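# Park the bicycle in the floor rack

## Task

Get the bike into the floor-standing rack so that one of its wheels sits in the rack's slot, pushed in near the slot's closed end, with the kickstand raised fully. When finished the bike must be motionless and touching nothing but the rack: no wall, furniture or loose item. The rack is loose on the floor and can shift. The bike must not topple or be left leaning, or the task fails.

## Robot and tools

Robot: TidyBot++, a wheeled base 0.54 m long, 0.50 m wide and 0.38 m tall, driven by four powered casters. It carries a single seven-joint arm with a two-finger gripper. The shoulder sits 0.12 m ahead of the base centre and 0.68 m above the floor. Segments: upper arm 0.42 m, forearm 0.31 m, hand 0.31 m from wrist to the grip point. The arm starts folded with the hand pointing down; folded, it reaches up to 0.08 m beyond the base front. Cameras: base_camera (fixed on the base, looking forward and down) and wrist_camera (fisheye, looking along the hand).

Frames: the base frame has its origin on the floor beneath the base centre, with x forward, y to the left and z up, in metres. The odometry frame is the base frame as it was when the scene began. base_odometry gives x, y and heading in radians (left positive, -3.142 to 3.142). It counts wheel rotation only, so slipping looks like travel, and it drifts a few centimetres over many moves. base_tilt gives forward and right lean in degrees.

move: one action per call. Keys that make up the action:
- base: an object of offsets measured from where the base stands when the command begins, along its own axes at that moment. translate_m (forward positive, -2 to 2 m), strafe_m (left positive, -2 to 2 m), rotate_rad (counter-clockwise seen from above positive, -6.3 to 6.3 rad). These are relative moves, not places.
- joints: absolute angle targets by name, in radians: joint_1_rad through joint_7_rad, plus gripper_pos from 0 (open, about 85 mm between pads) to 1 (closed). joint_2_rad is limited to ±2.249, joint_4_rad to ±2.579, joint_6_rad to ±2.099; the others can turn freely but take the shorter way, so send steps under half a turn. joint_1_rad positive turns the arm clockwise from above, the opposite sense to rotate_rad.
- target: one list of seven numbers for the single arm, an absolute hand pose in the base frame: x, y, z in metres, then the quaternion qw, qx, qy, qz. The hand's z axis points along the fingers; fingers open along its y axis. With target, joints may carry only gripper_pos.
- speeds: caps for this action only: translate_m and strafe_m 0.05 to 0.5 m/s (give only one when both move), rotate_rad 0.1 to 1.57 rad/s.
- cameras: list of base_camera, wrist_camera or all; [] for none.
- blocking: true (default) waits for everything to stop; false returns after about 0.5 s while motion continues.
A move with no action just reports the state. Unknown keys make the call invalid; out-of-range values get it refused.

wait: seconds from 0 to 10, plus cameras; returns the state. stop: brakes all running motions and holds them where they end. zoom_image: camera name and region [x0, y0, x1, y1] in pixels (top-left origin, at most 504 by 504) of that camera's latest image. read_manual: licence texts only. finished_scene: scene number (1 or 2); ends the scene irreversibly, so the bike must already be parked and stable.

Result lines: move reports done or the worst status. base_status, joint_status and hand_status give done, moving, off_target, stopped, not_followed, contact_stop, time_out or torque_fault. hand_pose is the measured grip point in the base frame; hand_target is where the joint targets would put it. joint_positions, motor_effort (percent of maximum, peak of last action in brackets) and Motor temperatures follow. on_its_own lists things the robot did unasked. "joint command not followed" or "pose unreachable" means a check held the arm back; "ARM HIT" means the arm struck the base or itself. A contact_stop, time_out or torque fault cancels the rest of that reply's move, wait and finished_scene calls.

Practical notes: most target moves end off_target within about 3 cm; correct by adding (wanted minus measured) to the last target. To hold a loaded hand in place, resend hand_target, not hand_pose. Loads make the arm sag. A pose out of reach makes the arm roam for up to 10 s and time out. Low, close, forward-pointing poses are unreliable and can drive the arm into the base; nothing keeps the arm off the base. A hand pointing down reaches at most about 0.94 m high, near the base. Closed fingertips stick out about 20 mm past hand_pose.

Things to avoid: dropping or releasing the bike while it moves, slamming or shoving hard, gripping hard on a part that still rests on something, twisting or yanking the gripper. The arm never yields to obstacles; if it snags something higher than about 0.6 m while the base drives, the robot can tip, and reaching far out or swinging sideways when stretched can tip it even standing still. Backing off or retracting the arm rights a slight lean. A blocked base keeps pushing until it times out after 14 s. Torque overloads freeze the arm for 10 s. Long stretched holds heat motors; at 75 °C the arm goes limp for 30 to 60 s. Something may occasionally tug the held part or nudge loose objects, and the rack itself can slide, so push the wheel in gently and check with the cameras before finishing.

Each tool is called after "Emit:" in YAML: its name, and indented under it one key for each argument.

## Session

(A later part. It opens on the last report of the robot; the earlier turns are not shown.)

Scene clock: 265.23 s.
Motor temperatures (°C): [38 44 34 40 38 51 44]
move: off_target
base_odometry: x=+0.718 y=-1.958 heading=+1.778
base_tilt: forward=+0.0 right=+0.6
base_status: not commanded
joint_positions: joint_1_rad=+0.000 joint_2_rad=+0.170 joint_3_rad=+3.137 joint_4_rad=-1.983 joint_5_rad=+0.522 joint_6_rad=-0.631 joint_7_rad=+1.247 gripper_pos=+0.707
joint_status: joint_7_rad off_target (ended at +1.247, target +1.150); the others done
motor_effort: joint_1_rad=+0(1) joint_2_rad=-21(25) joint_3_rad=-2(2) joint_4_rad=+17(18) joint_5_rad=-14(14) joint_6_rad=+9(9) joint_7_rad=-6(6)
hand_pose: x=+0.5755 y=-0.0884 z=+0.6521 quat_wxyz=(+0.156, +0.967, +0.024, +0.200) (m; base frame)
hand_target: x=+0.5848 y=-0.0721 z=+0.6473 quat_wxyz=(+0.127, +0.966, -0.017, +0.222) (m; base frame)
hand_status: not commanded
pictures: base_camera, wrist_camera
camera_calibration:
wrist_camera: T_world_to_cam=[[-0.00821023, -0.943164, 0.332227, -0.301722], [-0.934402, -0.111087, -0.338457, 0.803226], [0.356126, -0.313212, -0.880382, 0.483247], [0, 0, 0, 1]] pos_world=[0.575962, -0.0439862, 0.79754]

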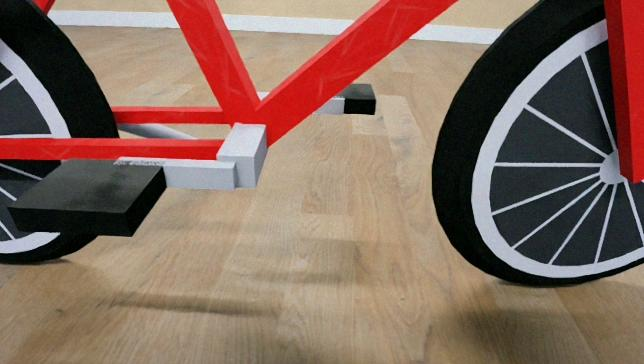

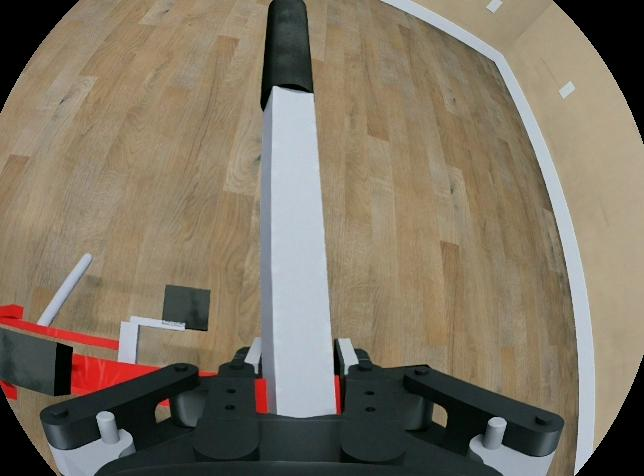

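Emit:
move:
  base: {"strafe_m":0.12,"translate_m":0.003}
  speeds: {"strafe_m":0.12}
  cameras: ["base_camera"]

Emit:
move:
  base: {"strafe_m":0.1,"translate_m":0.002}
  speeds: {"strafe_m":0.12}

Scene clock: 272.07 s.
Motor temperatures (°C): [38 44 34 40 38 51 44]
move: done
base_odometry: x=+0.599 y=-1.980 heading=+1.778
base_tilt: forward=+0.0 right=+0.6
base_status: done
joint_positions: joint_1_rad=-0.017 joint_2_rad=+0.170 joint_3_rad=+3.145 joint_4_rad=-1.985 joint_5_rad=+0.526 joint_6_rad=-0.628 joint_7_rad=+1.236 gripper_pos=+0.707
joint_status: not commanded
motor_effort: joint_1_rad=-1(5) joint_2_rad=-20(24) joint_3_rad=-2(6) joint_4_rad=+16(18) joint_5_rad=-10(14) joint_6_rad=+7(10) joint_7_rad=-5(6)
hand_pose: x=+0.5764 y=-0.0847 z=+0.6520 quat_wxyz=(+0.155, +0.967, +0.025, +0.202) (m; base frame)
hand_target: x=+0.5848 y=-0.0721 z=+0.6473 quat_wxyz=(+0.127, +0.966, -0.017, +0.222) (m; base frame)
hand_status: not commanded
pictures: base_camera

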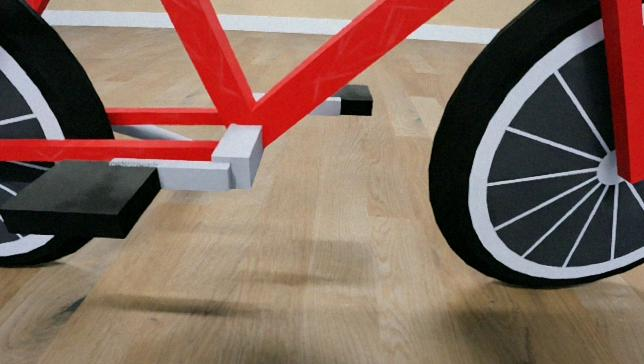

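Scene clock: 273.73 s.
Motor temperatures (°C): [38 44 34 40 38 51 44]
move: done
base_odometry: x=+0.501 y=-1.998 heading=+1.778
base_tilt: forward=+0.0 right=+0.6
base_status: done
joint_positions: joint_1_rad=-0.017 joint_2_rad=+0.170 joint_3_rad=+3.145 joint_4_rad=-1.985 joint_5_rad=+0.527 joint_6_rad=-0.627 joint_7_rad=+1.233 gripper_pos=+0.707
joint_status: not commanded
motor_effort: joint_1_rad=-1(6) joint_2_rad=-21(23) joint_3_rad=-1(7) joint_4_rad=+16(17) joint_5_rad=-10(12) joint_6_rad=+7(10) joint_7_rad=-4(5)
hand_pose: x=+0.5766 y=-0.0841 z=+0.6520 quat_wxyz=(+0.155, +0.967, +0.025, +0.203) (m; base frame)
hand_target: x=+0.5848 y=-0.0721 z=+0.6473 quat_wxyz=(+0.127, +0.966, -0.017, +0.222) (m; base frame)
hand_status: not commanded
pictures: base_camera, wrist_camera
camera_calibration:
wrist_camera: T_world_to_cam=[[-0.00763601, -0.943461, 0.331396, -0.297472], [-0.932524, -0.112931, -0.342994, 0.80648], [0.361026, -0.311654, -0.878938, 0.480458], [0, 0, 0, 1]] pos_world=[0.576333, -0.0398401, 0.797491]

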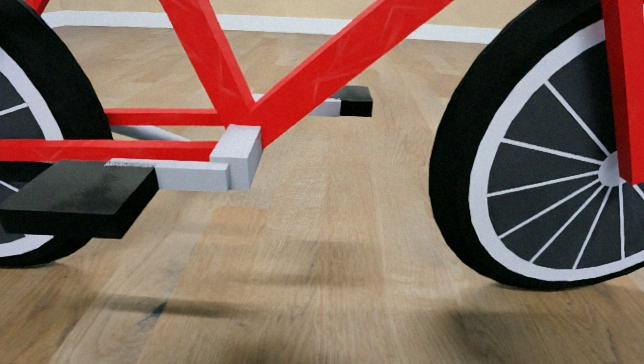

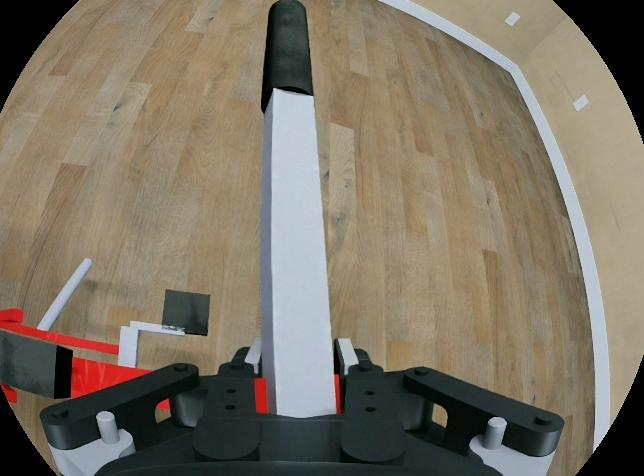

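Emit:
move:
  base: {"strafe_m":0.05}
  speeds: {"strafe_m":0.2}
  joints: {"joint_1_rad":0.135,"joint_2_rad":0.187,"joint_4_rad":-1.995,"joint_5_rad":0.41,"joint_6_rad":-0.52,"joint_7_rad":1.39}
  cameras: []

Emit:
move:
  base: {"strafe_m":0.05}
  speeds: {"strafe_m":0.2}
  joints: {"joint_1_rad":0.28,"joint_2_rad":0.208,"joint_4_rad":-1.965,"joint_5_rad":0.32,"joint_6_rad":-0.47,"joint_7_rad":1.635}

Scene clock: 275.93 s.
Motor temperatures (°C): [38 43 34 40 38 51 44]
move: done
base_odometry: x=+0.452 y=-2.009 heading=+1.778
base_tilt: forward=+0.0 right=+0.6
base_status: done
joint_positions: joint_1_rad=+0.124 joint_2_rad=+0.172 joint_3_rad=+3.141 joint_4_rad=-1.988 joint_5_rad=+0.489 joint_6_rad=-0.572 joint_7_rad=+1.368 gripper_pos=+0.707
joint_status: all done
motor_effort: joint_1_rad=+0(4) joint_2_rad=-23(24) joint_3_rad=+0(4) joint_4_rad=+17(18) joint_5_rad=-5(13) joint_6_rad=+5(9) joint_7_rad=-2(5)
hand_pose: x=+0.5741 y=-0.1349 z=+0.6523 quat_wxyz=(+0.162, +0.965, +0.016, +0.204) (m; base frame)
hand_target: x=+0.5822 y=-0.1230 z=+0.6435 quat_wxyz=(+0.132, +0.967, -0.001, +0.217) (m; base frame)
hand_status: not commanded
pictures: none
No camera images: "cameras" was empty.

Scene clock: 277.30 s.
Motor temperatures (°C): [38 43 34 40 38 51 44]
move: done
base_odometry: x=+0.402 y=-2.019 heading=+1.777
base_tilt: forward=+0.0 right=+0.6
base_status: done
joint_positions: joint_1_rad=+0.268 joint_2_rad=+0.182 joint_3_rad=+3.138 joint_4_rad=-1.978 joint_5_rad=+0.396 joint_6_rad=-0.519 joint_7_rad=+1.595 gripper_pos=+0.707
joint_status: all done
motor_effort: joint_1_rad=-1(3) joint_2_rad=-23(24) joint_3_rad=-1(3) joint_4_rad=+17(19) joint_5_rad=-1(5) joint_6_rad=+5(6) joint_7_rad=+0(2)
hand_pose: x=+0.5700 y=-0.1828 z=+0.6523 quat_wxyz=(+0.165, +0.965, +0.028, +0.203) (m; base frame)
hand_target: x=+0.5867 y=-0.1784 z=+0.6478 quat_wxyz=(+0.145, +0.964, +0.017, +0.222) (m; base frame)
hand_status: not commanded
pictures: base_camera, wrist_camera
camera_calibration:
wrist_camera: T_world_to_cam=[[-0.00587646, -0.936507, 0.350599, -0.402958], [-0.93158, -0.122316, -0.342342, 0.786535], [0.363489, -0.328623, -0.871712, 0.443104], [0, 0, 0, 1]] pos_world=[0.569288, -0.135553, 0.7968]

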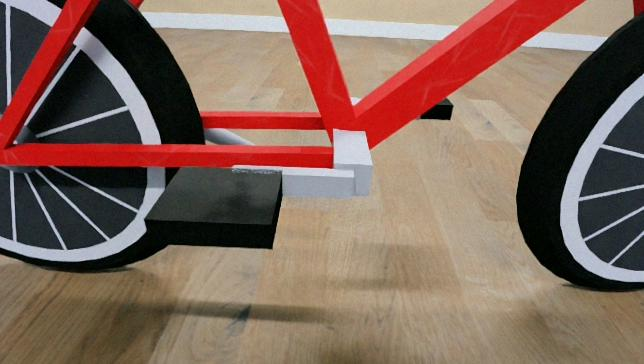

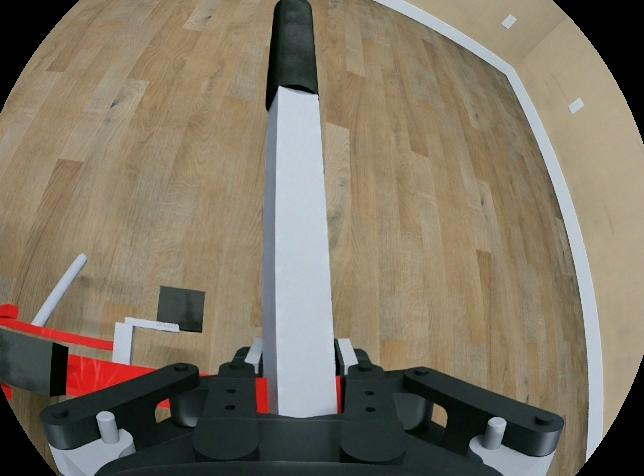

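Emit:
move:
  base: {"strafe_m":0.05}
  speeds: {"strafe_m":0.2}
  joints: {"joint_1_rad":0.415,"joint_2_rad":0.262,"joint_4_rad":-1.895,"joint_5_rad":0.2,"joint_6_rad":-0.46,"joint_7_rad":1.87}
  cameras: ["base_camera"]

Emit:
move:
  base: {"strafe_m":0.05}
  speeds: {"strafe_m":0.2}
  joints: {"joint_1_rad":0.535,"joint_2_rad":0.31,"joint_4_rad":-1.83,"joint_5_rad":0.075,"joint_6_rad":-0.455,"joint_7_rad":2.09}

Scene clock: 278.77 s.
Motor temperatures (°C): [38 43 34 40 38 51 44]
move: done
base_odometry: x=+0.353 y=-2.029 heading=+1.777
base_tilt: forward=+0.0 right=+0.6
base_status: done
joint_positions: joint_1_rad=+0.402 joint_2_rad=+0.236 joint_3_rad=+3.137 joint_4_rad=-1.906 joint_5_rad=+0.279 joint_6_rad=-0.502 joint_7_rad=+1.829 gripper_pos=+0.707
joint_status: all done
motor_effort: joint_1_rad=-1(3) joint_2_rad=-25(25) joint_3_rad=-1(2) joint_4_rad=+17(19) joint_5_rad=-3(3) joint_6_rad=+5(7) joint_7_rad=+0(1)
hand_pose: x=+0.5776 y=-0.2362 z=+0.6523 quat_wxyz=(+0.168, +0.965, +0.034, +0.200) (m; base frame)
hand_target: x=+0.5923 y=-0.2362 z=+0.6471 quat_wxyz=(+0.152, +0.964, +0.020, +0.219) (m; base frame)
hand_status: not commanded
pictures: base_camera

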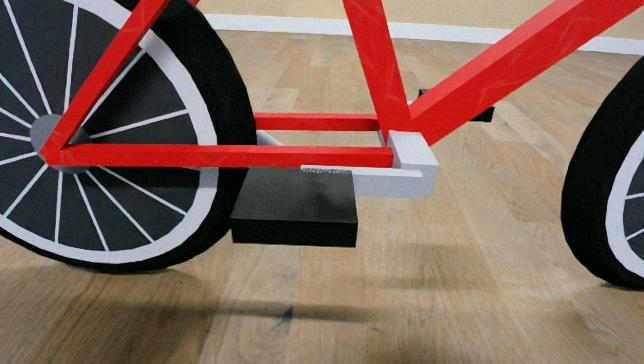

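Scene clock: 280.07 s.
Motor temperatures (°C): [38 43 34 40 38 51 44]
move: done
base_odometry: x=+0.304 y=-2.039 heading=+1.777
base_tilt: forward=+0.0 right=+0.6
base_status: done
joint_positions: joint_1_rad=+0.519 joint_2_rad=+0.282 joint_3_rad=+3.138 joint_4_rad=-1.841 joint_5_rad=+0.154 joint_6_rad=-0.496 joint_7_rad=+2.049 gripper_pos=+0.707
joint_status: all done
motor_effort: joint_1_rad=-1(2) joint_2_rad=-27(27) joint_3_rad=-1(2) joint_4_rad=+17(19) joint_5_rad=-2(3) joint_6_rad=+5(7) joint_7_rad=+0(1)
hand_pose: x=+0.5789 y=-0.2852 z=+0.6523 quat_wxyz=(+0.169, +0.964, +0.038, +0.201) (m; base frame)
hand_target: x=+0.5925 y=-0.2900 z=+0.6474 quat_wxyz=(+0.157, +0.962, +0.021, +0.221) (m; base frame)
hand_status: not commanded
pictures: base_camera, wrist_camera
camera_calibration:
wrist_camera: T_world_to_cam=[[0.0120511, -0.932457, 0.36108, -0.514884], [-0.931823, -0.14146, -0.334208, 0.771768], [0.362713, -0.332435, -0.870589, 0.404855], [0, 0, 0, 1]] pos_world=[0.57851, -0.236345, 0.796309]

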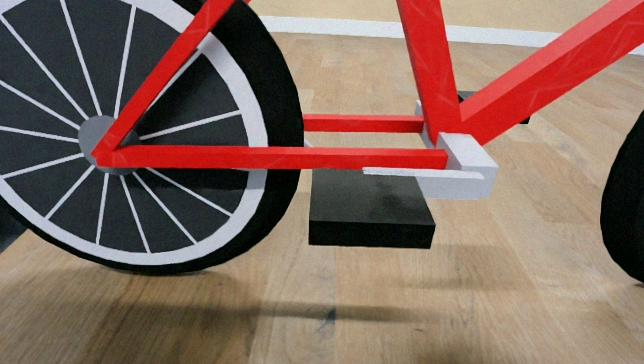

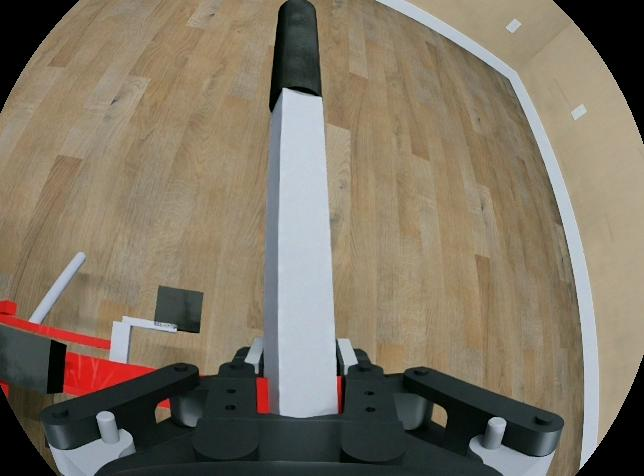

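Emit:
move:
  base: {"strafe_m":0.05}
  speeds: {"strafe_m":0.2}
  joints: {"joint_1_rad":0.638,"joint_2_rad":0.366,"joint_4_rad":-1.745,"joint_5_rad":-0.03,"joint_6_rad":-0.47,"joint_7_rad":2.28}

Emit:
zoom_image:
  camera: "base_camera"
  region: [0, 0, 400, 364]

Scene clock: 281.87 s.
Motor temperatures (°C): [38 43 34 40 38 51 44]
move: done
base_odometry: x=+0.255 y=-2.049 heading=+1.777
base_tilt: forward=+0.0 right=+0.6
base_status: done
joint_positions: joint_1_rad=+0.621 joint_2_rad=+0.341 joint_3_rad=+3.138 joint_4_rad=-1.762 joint_5_rad=+0.047 joint_6_rad=-0.496 joint_7_rad=+2.237 gripper_pos=+0.707
joint_status: all done
motor_effort: joint_1_rad=-1(2) joint_2_rad=-30(30) joint_3_rad=-1(2) joint_4_rad=+19(19) joint_5_rad=-3(4) joint_6_rad=+7(8) joint_7_rad=+0(1)
hand_pose: x=+0.5823 y=-0.3359 z=+0.6525 quat_wxyz=(+0.173, +0.962, +0.040, +0.205) (m; base frame)
hand_target: x=+0.5933 y=-0.3436 z=+0.6494 quat_wxyz=(+0.164, +0.961, +0.024, +0.223) (m; base frame)
hand_status: not commanded
pictures: base_camera, wrist_camera
camera_calibration:
wrist_camera: T_world_to_cam=[[0.0135048, -0.928706, 0.37057, -0.568112], [-0.92844, -0.149241, -0.340187, 0.767143], [0.371238, -0.339458, -0.864263, 0.375472], [0, 0, 0, 1]] pos_world=[0.580529, -0.285663, 0.796004]

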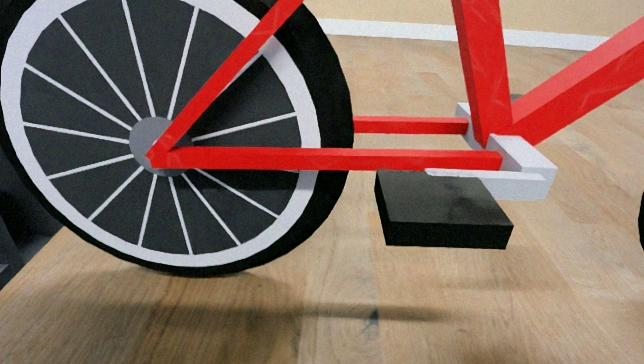

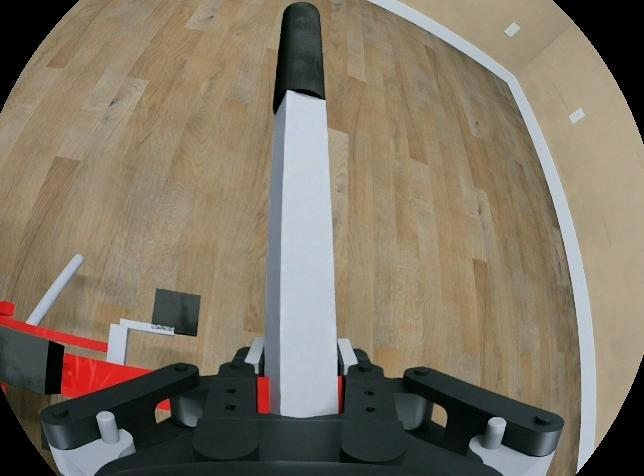

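Scaled by 1.260.

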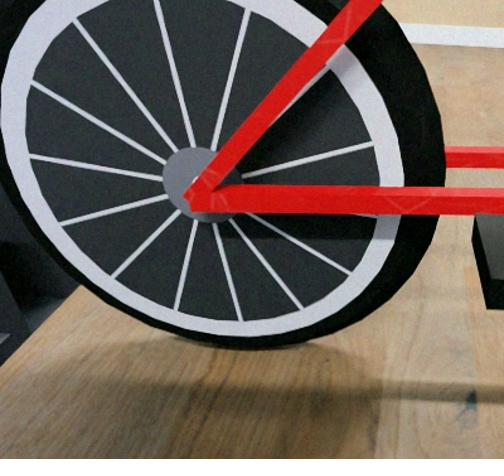

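Emit:
move:
  base: {"strafe_m":0.05}
  speeds: {"strafe_m":0.2}
  joints: {"joint_1_rad":0.727,"joint_2_rad":0.433,"joint_4_rad":-1.635,"joint_5_rad":-0.12,"joint_6_rad":-0.495,"joint_7_rad":2.45}

Emit:
zoom_image:
  camera: "base_camera"
  region: [0, 60, 340, 364]

Scene clock: 283.17 s.
Motor temperatures (°C): [38 43 34 40 38 51 44]
move: done
base_odometry: x=+0.206 y=-2.059 heading=+1.777
base_tilt: forward=+0.0 right=+0.6
base_status: done
joint_positions: joint_1_rad=+0.712 joint_2_rad=+0.417 joint_3_rad=+3.138 joint_4_rad=-1.658 joint_5_rad=-0.045 joint_6_rad=-0.497 joint_7_rad=+2.404 gripper_pos=+0.707
joint_status: all done
motor_effort: joint_1_rad=-1(2) joint_2_rad=-34(35) joint_3_rad=-2(3) joint_4_rad=+20(22) joint_5_rad=-2(3) joint_6_rad=+9(10) joint_7_rad=+1(1)
hand_pose: x=+0.5902 y=-0.3932 z=+0.6530 quat_wxyz=(+0.184, +0.959, +0.043, +0.213) (m; base frame)
hand_target: x=+0.5982 y=-0.3995 z=+0.6541 quat_wxyz=(+0.175, +0.957, +0.031, +0.229) (m; base frame)
hand_status: not commanded
pictures: base_camera, wrist_camera
camera_calibration:
wrist_camera: T_world_to_cam=[[0.0111227, -0.920014, 0.391728, -0.630518], [-0.921869, -0.161187, -0.352388, 0.765469], [0.387343, -0.357202, -0.849925, 0.327673], [0, 0, 0, 1]] pos_world=[0.585753, -0.339657, 0.795231]

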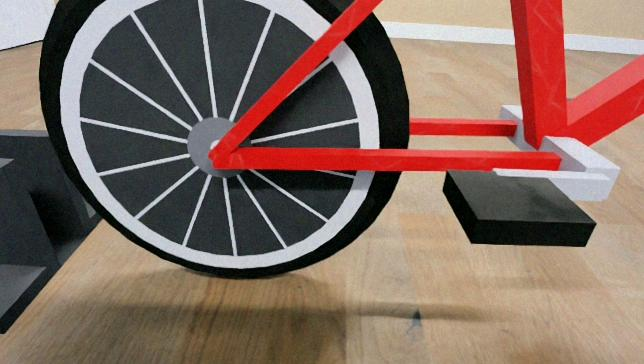

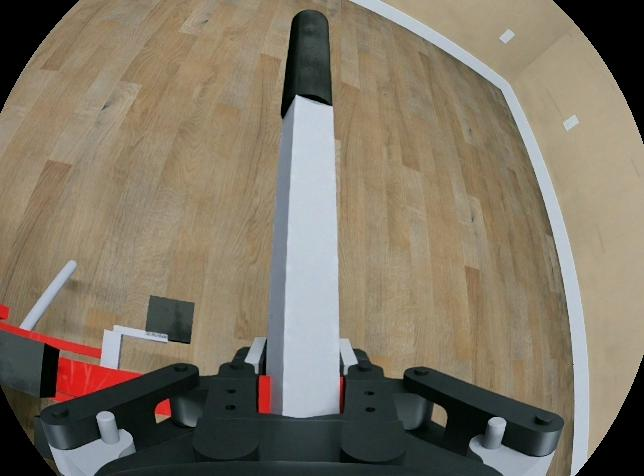

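Scaled by 1.482.

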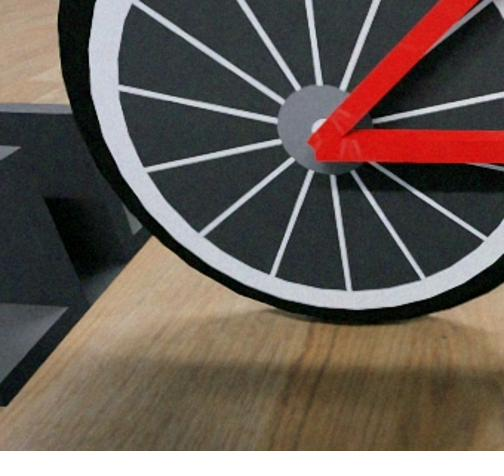

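Emit:
zoom_image:
  camera: "base_camera"
  region: [0, 110, 160, 350]

Scaled by 2.100.

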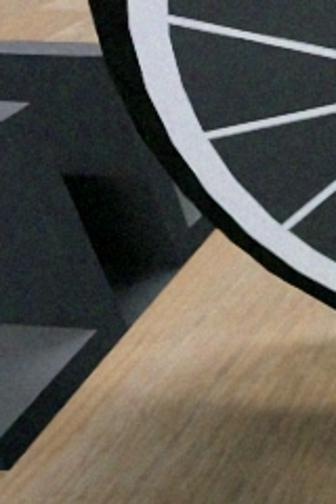

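Emit:
move:
  base: {"strafe_m":0.05,"translate_m":0.001}
  speeds: {"strafe_m":0.1}
  cameras: ["base_camera"]

Emit:
zoom_image:
  camera: "base_camera"
  region: [0, 110, 220, 350]

Scene clock: 285.33 s.
Motor temperatures (°C): [38 43 34 40 38 51 44]
move: done
base_odometry: x=+0.157 y=-2.068 heading=+1.777
base_tilt: forward=+0.0 right=+0.6
base_status: done
joint_positions: joint_1_rad=+0.723 joint_2_rad=+0.425 joint_3_rad=+3.138 joint_4_rad=-1.644 joint_5_rad=-0.054 joint_6_rad=-0.500 joint_7_rad=+2.410 gripper_pos=+0.707
joint_status: not commanded
motor_effort: joint_1_rad=+0(4) joint_2_rad=-35(37) joint_3_rad=-1(4) joint_4_rad=+19(22) joint_5_rad=-2(4) joint_6_rad=+6(11) joint_7_rad=+0(1)
hand_pose: x=+0.5900 y=-0.4004 z=+0.6530 quat_wxyz=(+0.184, +0.959, +0.038, +0.214) (m; base frame)
hand_target: x=+0.5982 y=-0.3995 z=+0.6541 quat_wxyz=(+0.175, +0.957, +0.031, +0.229) (m; base frame)
hand_status: not commanded
pictures: base_camera

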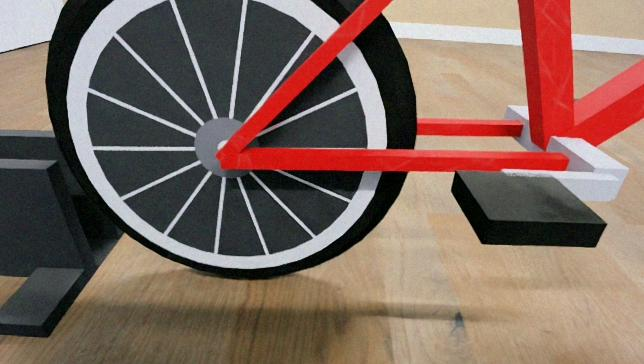

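Scaled by 2.100.

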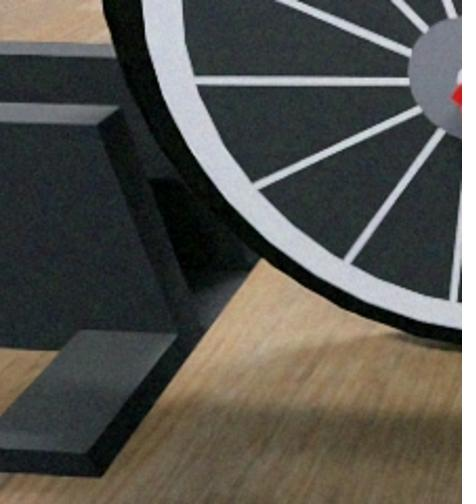

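Emit:
move:
  joints: {"joint_1_rad":0.77,"joint_2_rad":0.482,"joint_4_rad":-1.53,"joint_5_rad":-0.21,"joint_6_rad":-0.65,"joint_7_rad":2.8}
  cameras: []

Emit:
move:
  joints: {"joint_1_rad":0.805,"joint_2_rad":0.54,"joint_4_rad":-1.39,"joint_5_rad":-0.29,"joint_6_rad":-0.84,"joint_7_rad":3.15}

Scene clock: 288.73 s.
Motor temperatures (°C): [38 43 34 40 38 51 44]
move: done
base_odometry: x=+0.157 y=-2.068 heading=+1.777
base_tilt: forward=+0.0 right=+0.6
base_status: not commanded
joint_positions: joint_1_rad=+0.750 joint_2_rad=+0.467 joint_3_rad=+3.138 joint_4_rad=-1.548 joint_5_rad=-0.167 joint_6_rad=-0.629 joint_7_rad=+2.729 gripper_pos=+0.707
joint_status: all done
motor_effort: joint_1_rad=+0(1) joint_2_rad=-36(37) joint_3_rad=+0(1) joint_4_rad=+20(21) joint_5_rad=+2(2) joint_6_rad=+8(8) joint_7_rad=+3(4)
hand_pose: x=+0.5977 y=-0.3999 z=+0.6514 quat_wxyz=(+0.162, +0.956, +0.145, +0.195) (m; base frame)
hand_target: x=+0.5963 y=-0.4051 z=+0.6480 quat_wxyz=(+0.154, +0.956, +0.156, +0.197) (m; base frame)
hand_status: not commanded
pictures: none
No camera images: "cameras" was empty.

Scene clock: 290.13 s.
Motor temperatures (°C): [38 43 34 40 38 51 44]
move: done
base_odometry: x=+0.157 y=-2.068 heading=+1.777
base_tilt: forward=+0.0 right=+0.6
base_status: not commanded
joint_positions: joint_1_rad=+0.790 joint_2_rad=+0.526 joint_3_rad=+3.138 joint_4_rad=-1.414 joint_5_rad=-0.242 joint_6_rad=-0.825 joint_7_rad=+3.078 gripper_pos=+0.708
joint_status: all done
motor_effort: joint_1_rad=-1(1) joint_2_rad=-38(39) joint_3_rad=-1(1) joint_4_rad=+20(21) joint_5_rad=+0(3) joint_6_rad=+8(10) joint_7_rad=+4(4)
hand_pose: x=+0.5976 y=-0.4001 z=+0.6493 quat_wxyz=(+0.127, +0.935, +0.284, +0.171) (m; base frame)
hand_target: x=+0.6029 y=-0.4045 z=+0.6513 quat_wxyz=(+0.124, +0.929, +0.298, +0.183) (m; base frame)
hand_status: not commanded
pictures: base_camera, wrist_camera
camera_calibration:
wrist_camera: T_world_to_cam=[[0.492404, -0.795294, 0.353619, -0.848516], [-0.78902, -0.579384, -0.204355, 0.427002], [0.367403, -0.178387, -0.912794, 0.443475], [0, 0, 0, 1]] pos_world=[0.591792, -0.348311, 0.792112]

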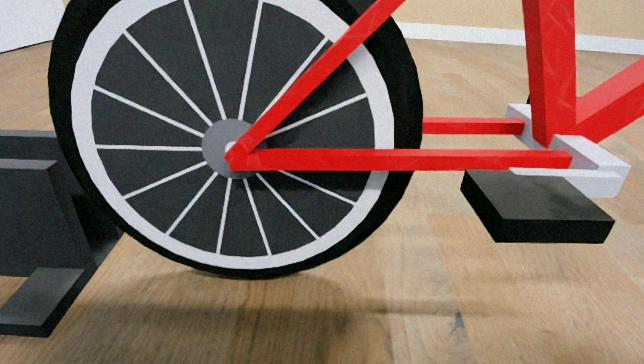

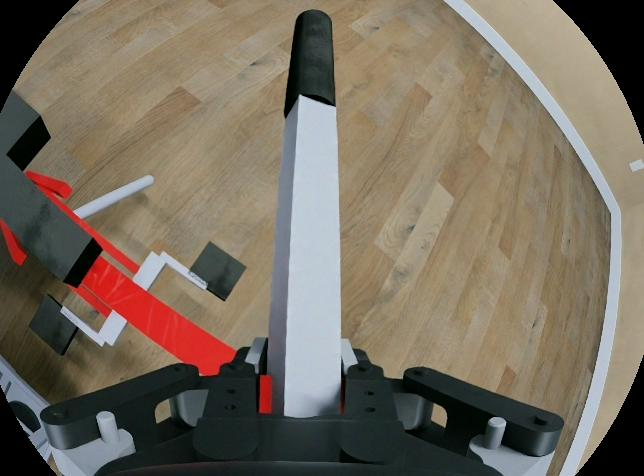

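Emit:
move:
  base: {"strafe_m":-0.05,"translate_m":0.0165}
  speeds: {"strafe_m":0.1}
  cameras: []

Emit:
move:
  base: {"strafe_m":-0.05,"translate_m":0.0185}
  speeds: {"strafe_m":0.1}
  cameras: []

Emit:
move:
  base: {"strafe_m":-0.05,"translate_m":0.020}
  speeds: {"strafe_m":0.1}

Scene clock: 291.43 s.
Motor temperatures (°C): [38 43 34 40 38 51 44]
move: done
base_odometry: x=+0.202 y=-2.042 heading=+1.777
base_tilt: forward=+0.0 right=+0.6
base_status: done
joint_positions: joint_1_rad=+0.801 joint_2_rad=+0.535 joint_3_rad=+3.135 joint_4_rad=-1.397 joint_5_rad=-0.245 joint_6_rad=-0.837 joint_7_rad=+3.095 gripper_pos=+0.708
joint_status: not commanded
motor_effort: joint_1_rad=+1(3) joint_2_rad=-38(41) joint_3_rad=+0(3) joint_4_rad=+20(22) joint_5_rad=+0(2) joint_6_rad=+7(11) joint_7_rad=+2(4)
hand_pose: x=+0.5971 y=-0.4054 z=+0.6496 quat_wxyz=(+0.126, +0.934, +0.288, +0.171) (m; base frame)
hand_target: x=+0.6029 y=-0.4045 z=+0.6513 quat_wxyz=(+0.124, +0.929, +0.298, +0.183) (m; base frame)
hand_status: not commanded
pictures: none
No camera images: "cameras" was empty.

Scene clock: 292.53 s.
Motor temperatures (°C): [38 43 34 40 38 51 44]
move: done
base_odometry: x=+0.247 y=-2.013 heading=+1.778
base_tilt: forward=+0.0 right=+0.6
base_status: done
joint_positions: joint_1_rad=+0.799 joint_2_rad=+0.538 joint_3_rad=+3.132 joint_4_rad=-1.391 joint_5_rad=-0.248 joint_6_rad=-0.843 joint_7_rad=+3.102 gripper_pos=+0.708
joint_status: not commanded
motor_effort: joint_1_rad=+1(5) joint_2_rad=-37(41) joint_3_rad=+0(4) joint_4_rad=+18(22) joint_5_rad=-1(3) joint_6_rad=+6(10) joint_7_rad=+1(2)
hand_pose: x=+0.5998 y=-0.4032 z=+0.6494 quat_wxyz=(+0.124, +0.933, +0.293, +0.172) (m; base frame)
hand_target: x=+0.6029 y=-0.4045 z=+0.6513 quat_wxyz=(+0.124, +0.929, +0.298, +0.183) (m; base frame)
hand_status: not commanded
pictures: none
No camera images: "cameras" was empty.

Scene clock: 293.63 s.
Motor temperatures (°C): [38 43 34 40 38 51 44]
move: done
base_odometry: x=+0.292 y=-1.983 heading=+1.778
base_tilt: forward=+0.0 right=+0.6
base_status: done
joint_positions: joint_1_rad=+0.795 joint_2_rad=+0.540 joint_3_rad=+3.130 joint_4_rad=-1.389 joint_5_rad=-0.249 joint_6_rad=-0.846 joint_7_rad=+3.107 gripper_pos=+0.708
joint_status: not commanded
motor_effort: joint_1_rad=+2(7) joint_2_rad=-36(41) joint_3_rad=+1(5) joint_4_rad=+18(22) joint_5_rad=-2(4) joint_6_rad=+5(9) joint_7_rad=+0(1)
hand_pose: x=+0.6023 y=-0.4003 z=+0.6493 quat_wxyz=(+0.122, +0.931, +0.297, +0.172) (m; base frame)
hand_target: x=+0.6029 y=-0.4045 z=+0.6513 quat_wxyz=(+0.124, +0.929, +0.298, +0.183) (m; base frame)
hand_status: not commanded
pictures: base_camera, wrist_camera
camera_calibration:
wrist_camera: T_world_to_cam=[[0.515943, -0.781966, 0.349759, -0.857301], [-0.77203, -0.601385, -0.205684, 0.412476], [0.371178, -0.163903, -0.913982, 0.446024], [0, 0, 0, 1]] pos_world=[0.595208, -0.349219, 0.792345]

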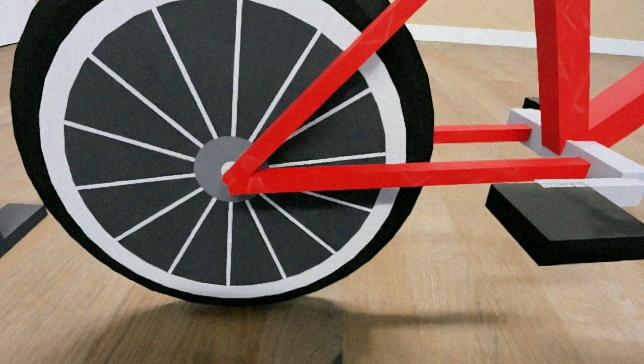

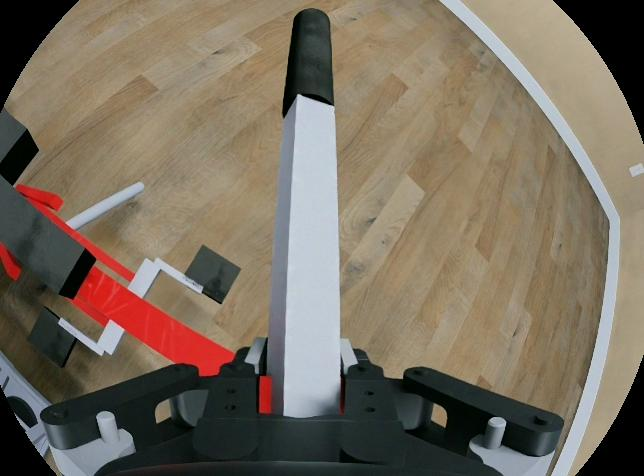

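Emit:
move:
  joints: {"joint_1_rad":0.72,"joint_2_rad":0.453,"joint_4_rad":-1.61,"joint_5_rad":-0.15,"joint_6_rad":-0.48,"joint_7_rad":2.46}
  cameras: ["base_camera"]

Emit:
move:
  joints: {"joint_1_rad":0.665,"joint_2_rad":0.432,"joint_4_rad":-1.685,"joint_5_rad":0.1,"joint_6_rad":-0.38,"joint_7_rad":1.94}

Scene clock: 296.07 s.
Motor temperatures (°C): [38 43 34 40 38 51 44]
move: done
base_odometry: x=+0.292 y=-1.983 heading=+1.778
base_tilt: forward=+0.0 right=+0.6
base_status: not commanded
joint_positions: joint_1_rad=+0.744 joint_2_rad=+0.465 joint_3_rad=+3.137 joint_4_rad=-1.589 joint_5_rad=-0.172 joint_6_rad=-0.512 joint_7_rad=+2.537 gripper_pos=+0.708
joint_status: all done
motor_effort: joint_1_rad=-1(2) joint_2_rad=-33(37) joint_3_rad=-3(4) joint_4_rad=+17(19) joint_5_rad=-9(9) joint_6_rad=+3(5) joint_7_rad=-3(3)
hand_pose: x=+0.6083 y=-0.4096 z=+0.6529 quat_wxyz=(+0.172, +0.956, +0.048, +0.233) (m; base frame)
hand_target: x=+0.6138 y=-0.4024 z=+0.6559 quat_wxyz=(+0.175, +0.954, +0.028, +0.242) (m; base frame)
hand_status: not commanded
pictures: base_camera

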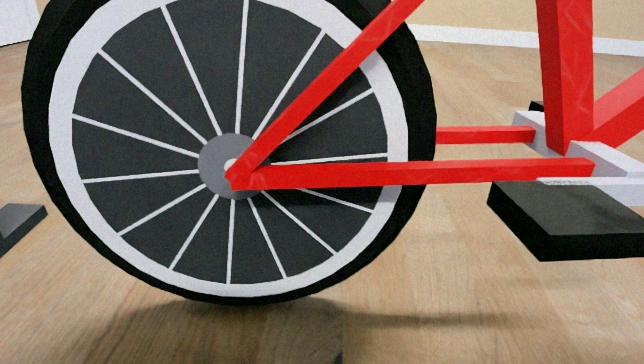

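Scene clock: 297.33 s.
Motor temperatures (°C): [38 43 34 40 38 51 44]
move: done
base_odometry: x=+0.292 y=-1.983 heading=+1.778
base_tilt: forward=+0.0 right=+0.6
base_status: not commanded
joint_positions: joint_1_rad=+0.683 joint_2_rad=+0.443 joint_3_rad=+3.138 joint_4_rad=-1.660 joint_5_rad=+0.088 joint_6_rad=-0.396 joint_7_rad=+2.028 gripper_pos=+0.708
joint_status: all done
motor_effort: joint_1_rad=+0(1) joint_2_rad=-32(33) joint_3_rad=-3(4) joint_4_rad=+16(17) joint_5_rad=-10(10) joint_6_rad=+2(3) joint_7_rad=-5(5)
hand_pose: x=+0.6097 y=-0.4079 z=+0.6540 quat_wxyz=(+0.193, +0.946, -0.073, +0.251) (m; base frame)
hand_target: x=+0.6107 y=-0.3973 z=+0.6522 quat_wxyz=(+0.184, +0.943, -0.101, +0.259) (m; base frame)
hand_status: not commanded
pictures: base_camera, wrist_camera
camera_calibration:
wrist_camera: T_world_to_cam=[[-0.229215, -0.907863, 0.351063, -0.466649], [-0.88437, 0.0435694, -0.464748, 0.915536], [0.406632, -0.416997, -0.812874, 0.255298], [0, 0, 0, 1]] pos_world=[0.598897, -0.357084, 0.796842]

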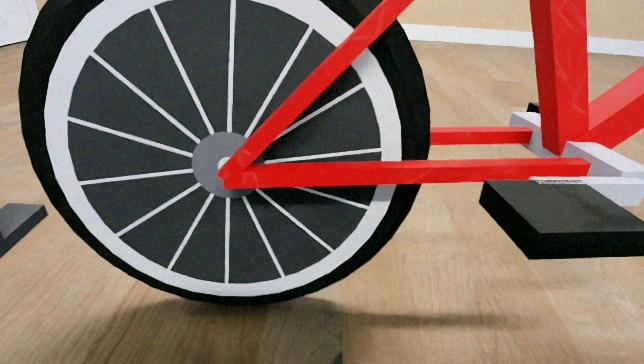

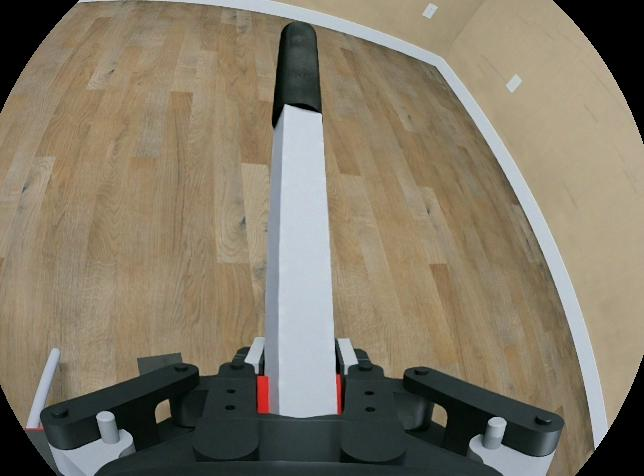

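Emit:
move:
  base: {"strafe_m":-0.065,"translate_m":-0.021}
  speeds: {"strafe_m":0.1}
  cameras: ["base_camera"]

Emit:
move:
  base: {"strafe_m":-0.065,"translate_m":-0.021}
  speeds: {"strafe_m":0.1}

Scene clock: 301.03 s.
Motor temperatures (°C): [38 43 34 40 38 51 44]
move: done
base_odometry: x=+0.360 y=-1.990 heading=+1.778
base_tilt: forward=+0.0 right=+0.6
base_status: done
joint_positions: joint_1_rad=+0.668 joint_2_rad=+0.438 joint_3_rad=+3.148 joint_4_rad=-1.668 joint_5_rad=+0.088 joint_6_rad=-0.390 joint_7_rad=+2.012 gripper_pos=+0.708
joint_status: not commanded
motor_effort: joint_1_rad=+0(4) joint_2_rad=-32(37) joint_3_rad=-2(5) joint_4_rad=+16(17) joint_5_rad=-8(10) joint_6_rad=+2(4) joint_7_rad=-3(5)
hand_pose: x=+0.6111 y=-0.4040 z=+0.6547 quat_wxyz=(+0.193, +0.945, -0.076, +0.253) (m; base frame)
hand_target: x=+0.6107 y=-0.3973 z=+0.6522 quat_wxyz=(+0.184, +0.943, -0.101, +0.259) (m; base frame)
hand_status: not commanded
pictures: base_camera

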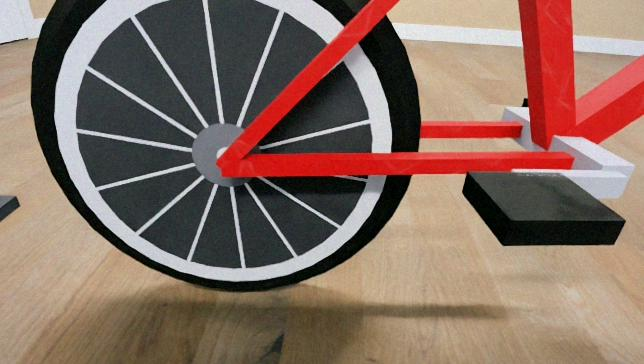

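Scene clock: 302.53 s.
Motor temperatures (°C): [38 43 34 40 38 51 44]
move: done
base_odometry: x=+0.428 y=-1.997 heading=+1.778
base_tilt: forward=+0.0 right=+0.6
base_status: done
joint_positions: joint_1_rad=+0.668 joint_2_rad=+0.435 joint_3_rad=+3.148 joint_4_rad=-1.672 joint_5_rad=+0.088 joint_6_rad=-0.385 joint_7_rad=+2.007 gripper_pos=+0.708
joint_status: not commanded
motor_effort: joint_1_rad=+0(5) joint_2_rad=-32(37) joint_3_rad=-2(6) joint_4_rad=+17(18) joint_5_rad=-6(8) joint_6_rad=+2(5) joint_7_rad=-2(3)
hand_pose: x=+0.6104 y=-0.4040 z=+0.6553 quat_wxyz=(+0.193, +0.944, -0.079, +0.255) (m; base frame)
hand_target: x=+0.6107 y=-0.3973 z=+0.6522 quat_wxyz=(+0.184, +0.943, -0.101, +0.259) (m; base frame)
hand_status: not commanded
pictures: base_camera, wrist_camera
camera_calibration:
wrist_camera: T_world_to_cam=[[-0.242359, -0.906156, 0.346617, -0.451728], [-0.878812, 0.0536814, -0.474139, 0.923463], [0.411037, -0.419523, -0.809351, 0.251685], [0, 0, 0, 1]] pos_world=[0.598619, -0.353321, 0.798128]

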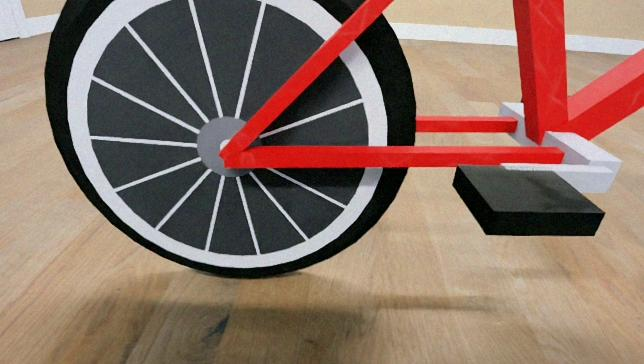

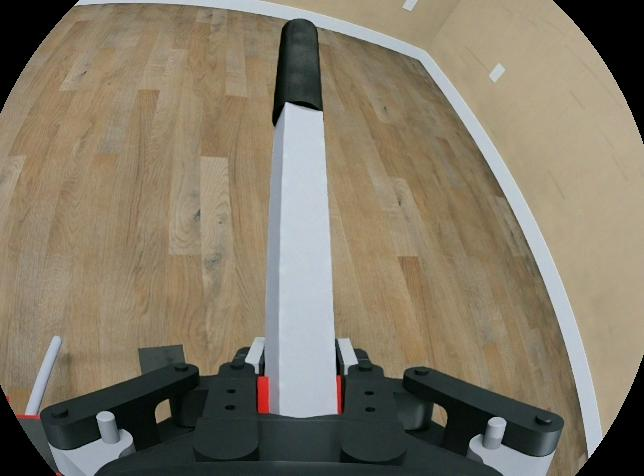

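Emit:
move:
  base: {"strafe_m":-0.075,"translate_m":-0.023}
  speeds: {"strafe_m":0.1}

Scene clock: 304.33 s.
Motor temperatures (°C): [38 43 34 40 38 51 44]
move: done
base_odometry: x=+0.507 y=-2.005 heading=+1.778
base_tilt: forward=+0.0 right=+0.6
base_status: done
joint_positions: joint_1_rad=+0.671 joint_2_rad=+0.434 joint_3_rad=+3.150 joint_4_rad=-1.674 joint_5_rad=+0.088 joint_6_rad=-0.382 joint_7_rad=+2.002 gripper_pos=+0.708
joint_status: not commanded
motor_effort: joint_1_rad=+0(5) joint_2_rad=-32(36) joint_3_rad=-1(6) joint_4_rad=+17(19) joint_5_rad=-4(7) joint_6_rad=+3(6) joint_7_rad=-2(3)
hand_pose: x=+0.6086 y=-0.4059 z=+0.6556 quat_wxyz=(+0.194, +0.943, -0.083, +0.256) (m; base frame)
hand_target: x=+0.6107 y=-0.3973 z=+0.6522 quat_wxyz=(+0.184, +0.943, -0.101, +0.259) (m; base frame)
hand_status: not commanded
pictures: base_camera, wrist_camera
camera_calibration:
wrist_camera: T_world_to_cam=[[-0.250378, -0.904456, 0.345355, -0.447584], [-0.876938, 0.0607183, -0.476753, 0.925531], [0.410233, -0.422224, -0.808354, 0.250634], [0, 0, 0, 1]] pos_world=[0.59675, -0.355193, 0.798426]

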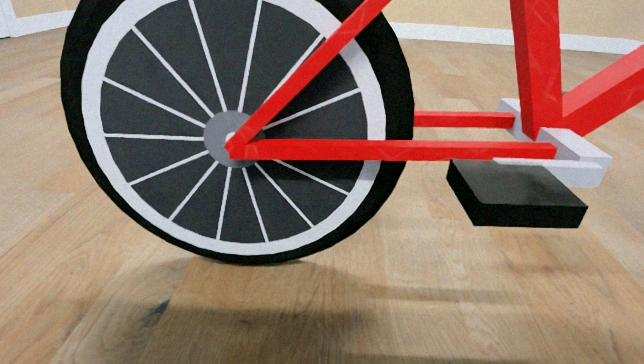

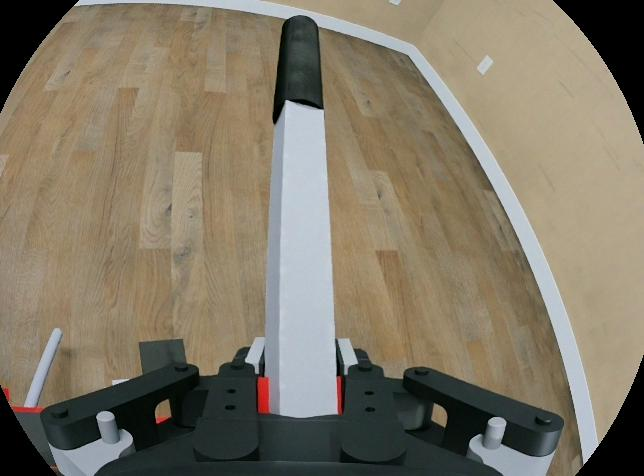

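Emit:
move:
  joints: {"joint_1_rad":0.75,"joint_2_rad":0.46,"joint_4_rad":-1.605,"joint_5_rad":-0.23,"joint_6_rad":-0.50,"joint_7_rad":2.57}

Scene clock: 306.23 s.
Motor temperatures (°C): [38 43 34 40 38 51 44]
move: done
base_odometry: x=+0.506 y=-2.005 heading=+1.778
base_tilt: forward=+0.0 right=+0.6
base_status: not commanded
joint_positions: joint_1_rad=+0.736 joint_2_rad=+0.448 joint_3_rad=+3.149 joint_4_rad=-1.624 joint_5_rad=-0.183 joint_6_rad=-0.471 joint_7_rad=+2.519 gripper_pos=+0.709
joint_status: all done
motor_effort: joint_1_rad=+0(2) joint_2_rad=-36(37) joint_3_rad=+0(2) joint_4_rad=+20(20) joint_5_rad=-1(5) joint_6_rad=+6(7) joint_7_rad=+2(2)
hand_pose: x=+0.6047 y=-0.4096 z=+0.6548 quat_wxyz=(+0.179, +0.953, +0.032, +0.241) (m; base frame)
hand_target: x=+0.6084 y=-0.4063 z=+0.6523 quat_wxyz=(+0.164, +0.955, +0.039, +0.244) (m; base frame)
hand_status: not commanded
pictures: base_camera, wrist_camera
camera_calibration:
wrist_camera: T_world_to_cam=[[-0.0196788, -0.925911, 0.37723, -0.620842], [-0.900316, -0.147669, -0.409421, 0.806628], [0.434792, -0.347683, -0.830706, 0.280398], [0, 0, 0, 1]] pos_world=[0.592088, -0.35824, 0.797378]

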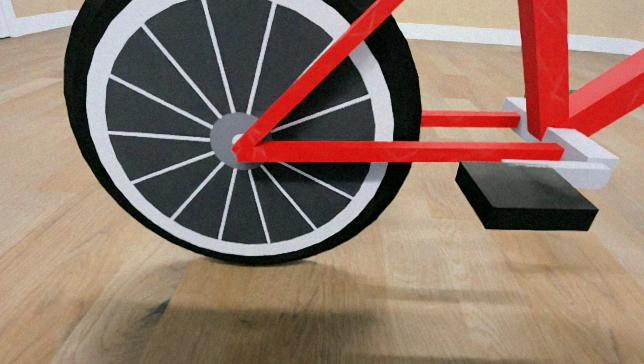

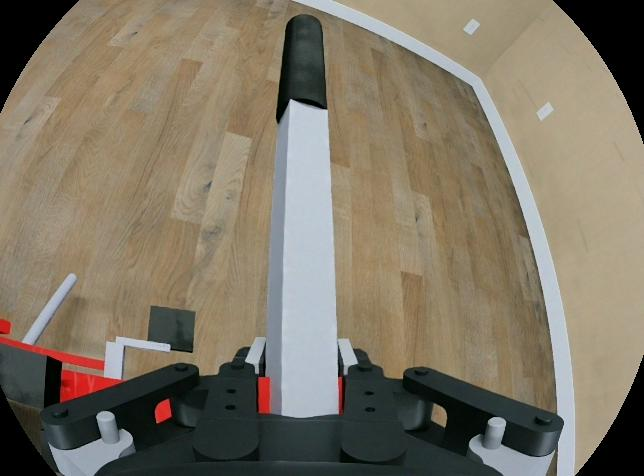

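Emit:
move:
  base: {"strafe_m":0.22,"translate_m":0.006}
  speeds: {"strafe_m":0.12}
  cameras: ["base_camera"]

Emit:
zoom_image:
  camera: "base_camera"
  region: [0, 110, 300, 364]

Scene clock: 309.07 s.
Motor temperatures (°C): [38 43 34 40 38 51 44]
move: done
base_odometry: x=+0.290 y=-2.044 heading=+1.778
base_tilt: forward=+0.0 right=+0.6
base_status: done
joint_positions: joint_1_rad=+0.750 joint_2_rad=+0.455 joint_3_rad=+3.140 joint_4_rad=-1.614 joint_5_rad=-0.184 joint_6_rad=-0.475 joint_7_rad=+2.527 gripper_pos=+0.709
joint_status: not commanded
motor_effort: joint_1_rad=+0(5) joint_2_rad=-35(39) joint_3_rad=-1(4) joint_4_rad=+19(22) joint_5_rad=-2(3) joint_6_rad=+6(8) joint_7_rad=+1(2)
hand_pose: x=+0.6048 y=-0.4137 z=+0.6546 quat_wxyz=(+0.178, +0.953, +0.033, +0.242) (m; base frame)
hand_target: x=+0.6084 y=-0.4063 z=+0.6523 quat_wxyz=(+0.164, +0.955, +0.039, +0.244) (m; base frame)
hand_status: not commanded
pictures: base_camera

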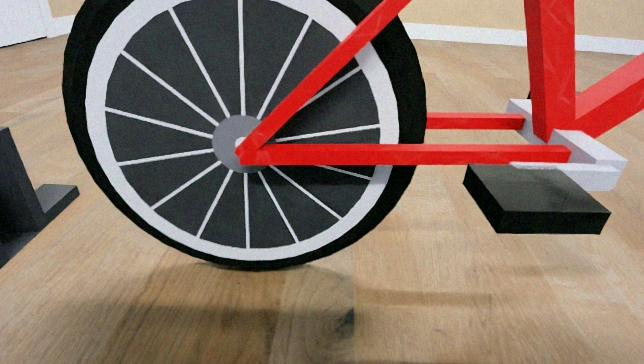

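Scaled by 1.680.

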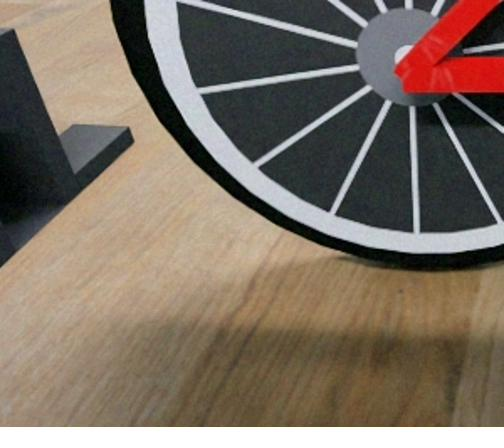

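Emit:
move:
  base: {"strafe_m":0.07,"translate_m":0.001}
  speeds: {"strafe_m":0.12}
  cameras: ["base_camera"]

Emit:
zoom_image:
  camera: "base_camera"
  region: [0, 110, 180, 350]

Scene clock: 310.80 s.
Motor temperatures (°C): [38 43 34 40 38 51 44]
move: done
base_odometry: x=+0.221 y=-2.058 heading=+1.778
base_tilt: forward=+0.0 right=+0.6
base_status: done
joint_positions: joint_1_rad=+0.749 joint_2_rad=+0.457 joint_3_rad=+3.139 joint_4_rad=-1.609 joint_5_rad=-0.184 joint_6_rad=-0.480 joint_7_rad=+2.530 gripper_pos=+0.709
joint_status: not commanded
motor_effort: joint_1_rad=-1(6) joint_2_rad=-34(39) joint_3_rad=-1(5) joint_4_rad=+18(21) joint_5_rad=-3(4) joint_6_rad=+5(9) joint_7_rad=+0(2)
hand_pose: x=+0.6063 y=-0.4128 z=+0.6544 quat_wxyz=(+0.177, +0.954, +0.036, +0.241) (m; base frame)
hand_target: x=+0.6084 y=-0.4063 z=+0.6523 quat_wxyz=(+0.164, +0.955, +0.039, +0.244) (m; base frame)
hand_status: not commanded
pictures: base_camera

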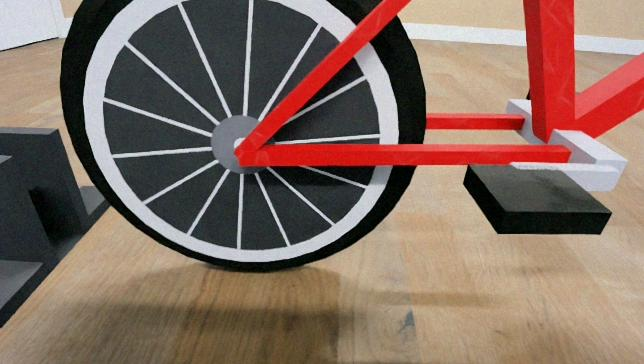

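Scaled by 2.100.

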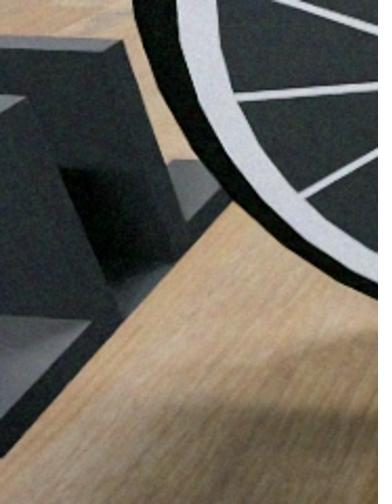

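Emit:
move:
  base: {"strafe_m":0.06,"translate_m":0.001}
  speeds: {"strafe_m":0.1}
  cameras: ["base_camera"]

Emit:
zoom_image:
  camera: "base_camera"
  region: [0, 100, 240, 340]

Scene clock: 312.53 s.
Motor temperatures (°C): [38 43 34 40 38 51 44]
move: done
base_odometry: x=+0.162 y=-2.069 heading=+1.778
base_tilt: forward=+0.0 right=+0.6
base_status: done
joint_positions: joint_1_rad=+0.749 joint_2_rad=+0.458 joint_3_rad=+3.140 joint_4_rad=-1.607 joint_5_rad=-0.184 joint_6_rad=-0.481 joint_7_rad=+2.532 gripper_pos=+0.709
joint_status: not commanded
motor_effort: joint_1_rad=+0(5) joint_2_rad=-35(39) joint_3_rad=-1(5) joint_4_rad=+19(21) joint_5_rad=-3(4) joint_6_rad=+5(8) joint_7_rad=+1(1)
hand_pose: x=+0.6062 y=-0.4140 z=+0.6545 quat_wxyz=(+0.178, +0.953, +0.036, +0.241) (m; base frame)
hand_target: x=+0.6084 y=-0.4063 z=+0.6523 quat_wxyz=(+0.164, +0.955, +0.039, +0.244) (m; base frame)
hand_status: not commanded
pictures: base_camera

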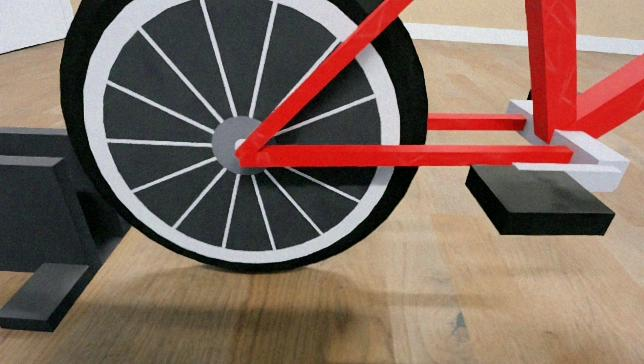

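Scaled by 2.100.

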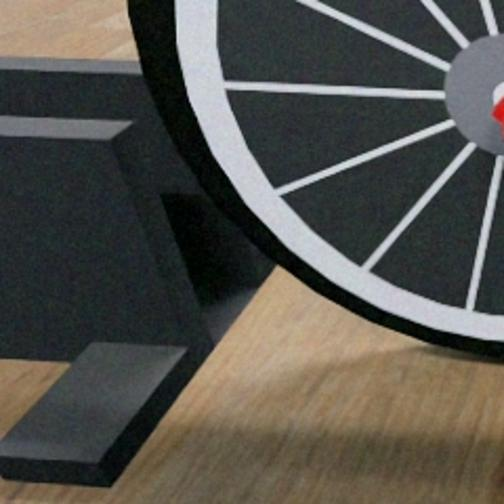

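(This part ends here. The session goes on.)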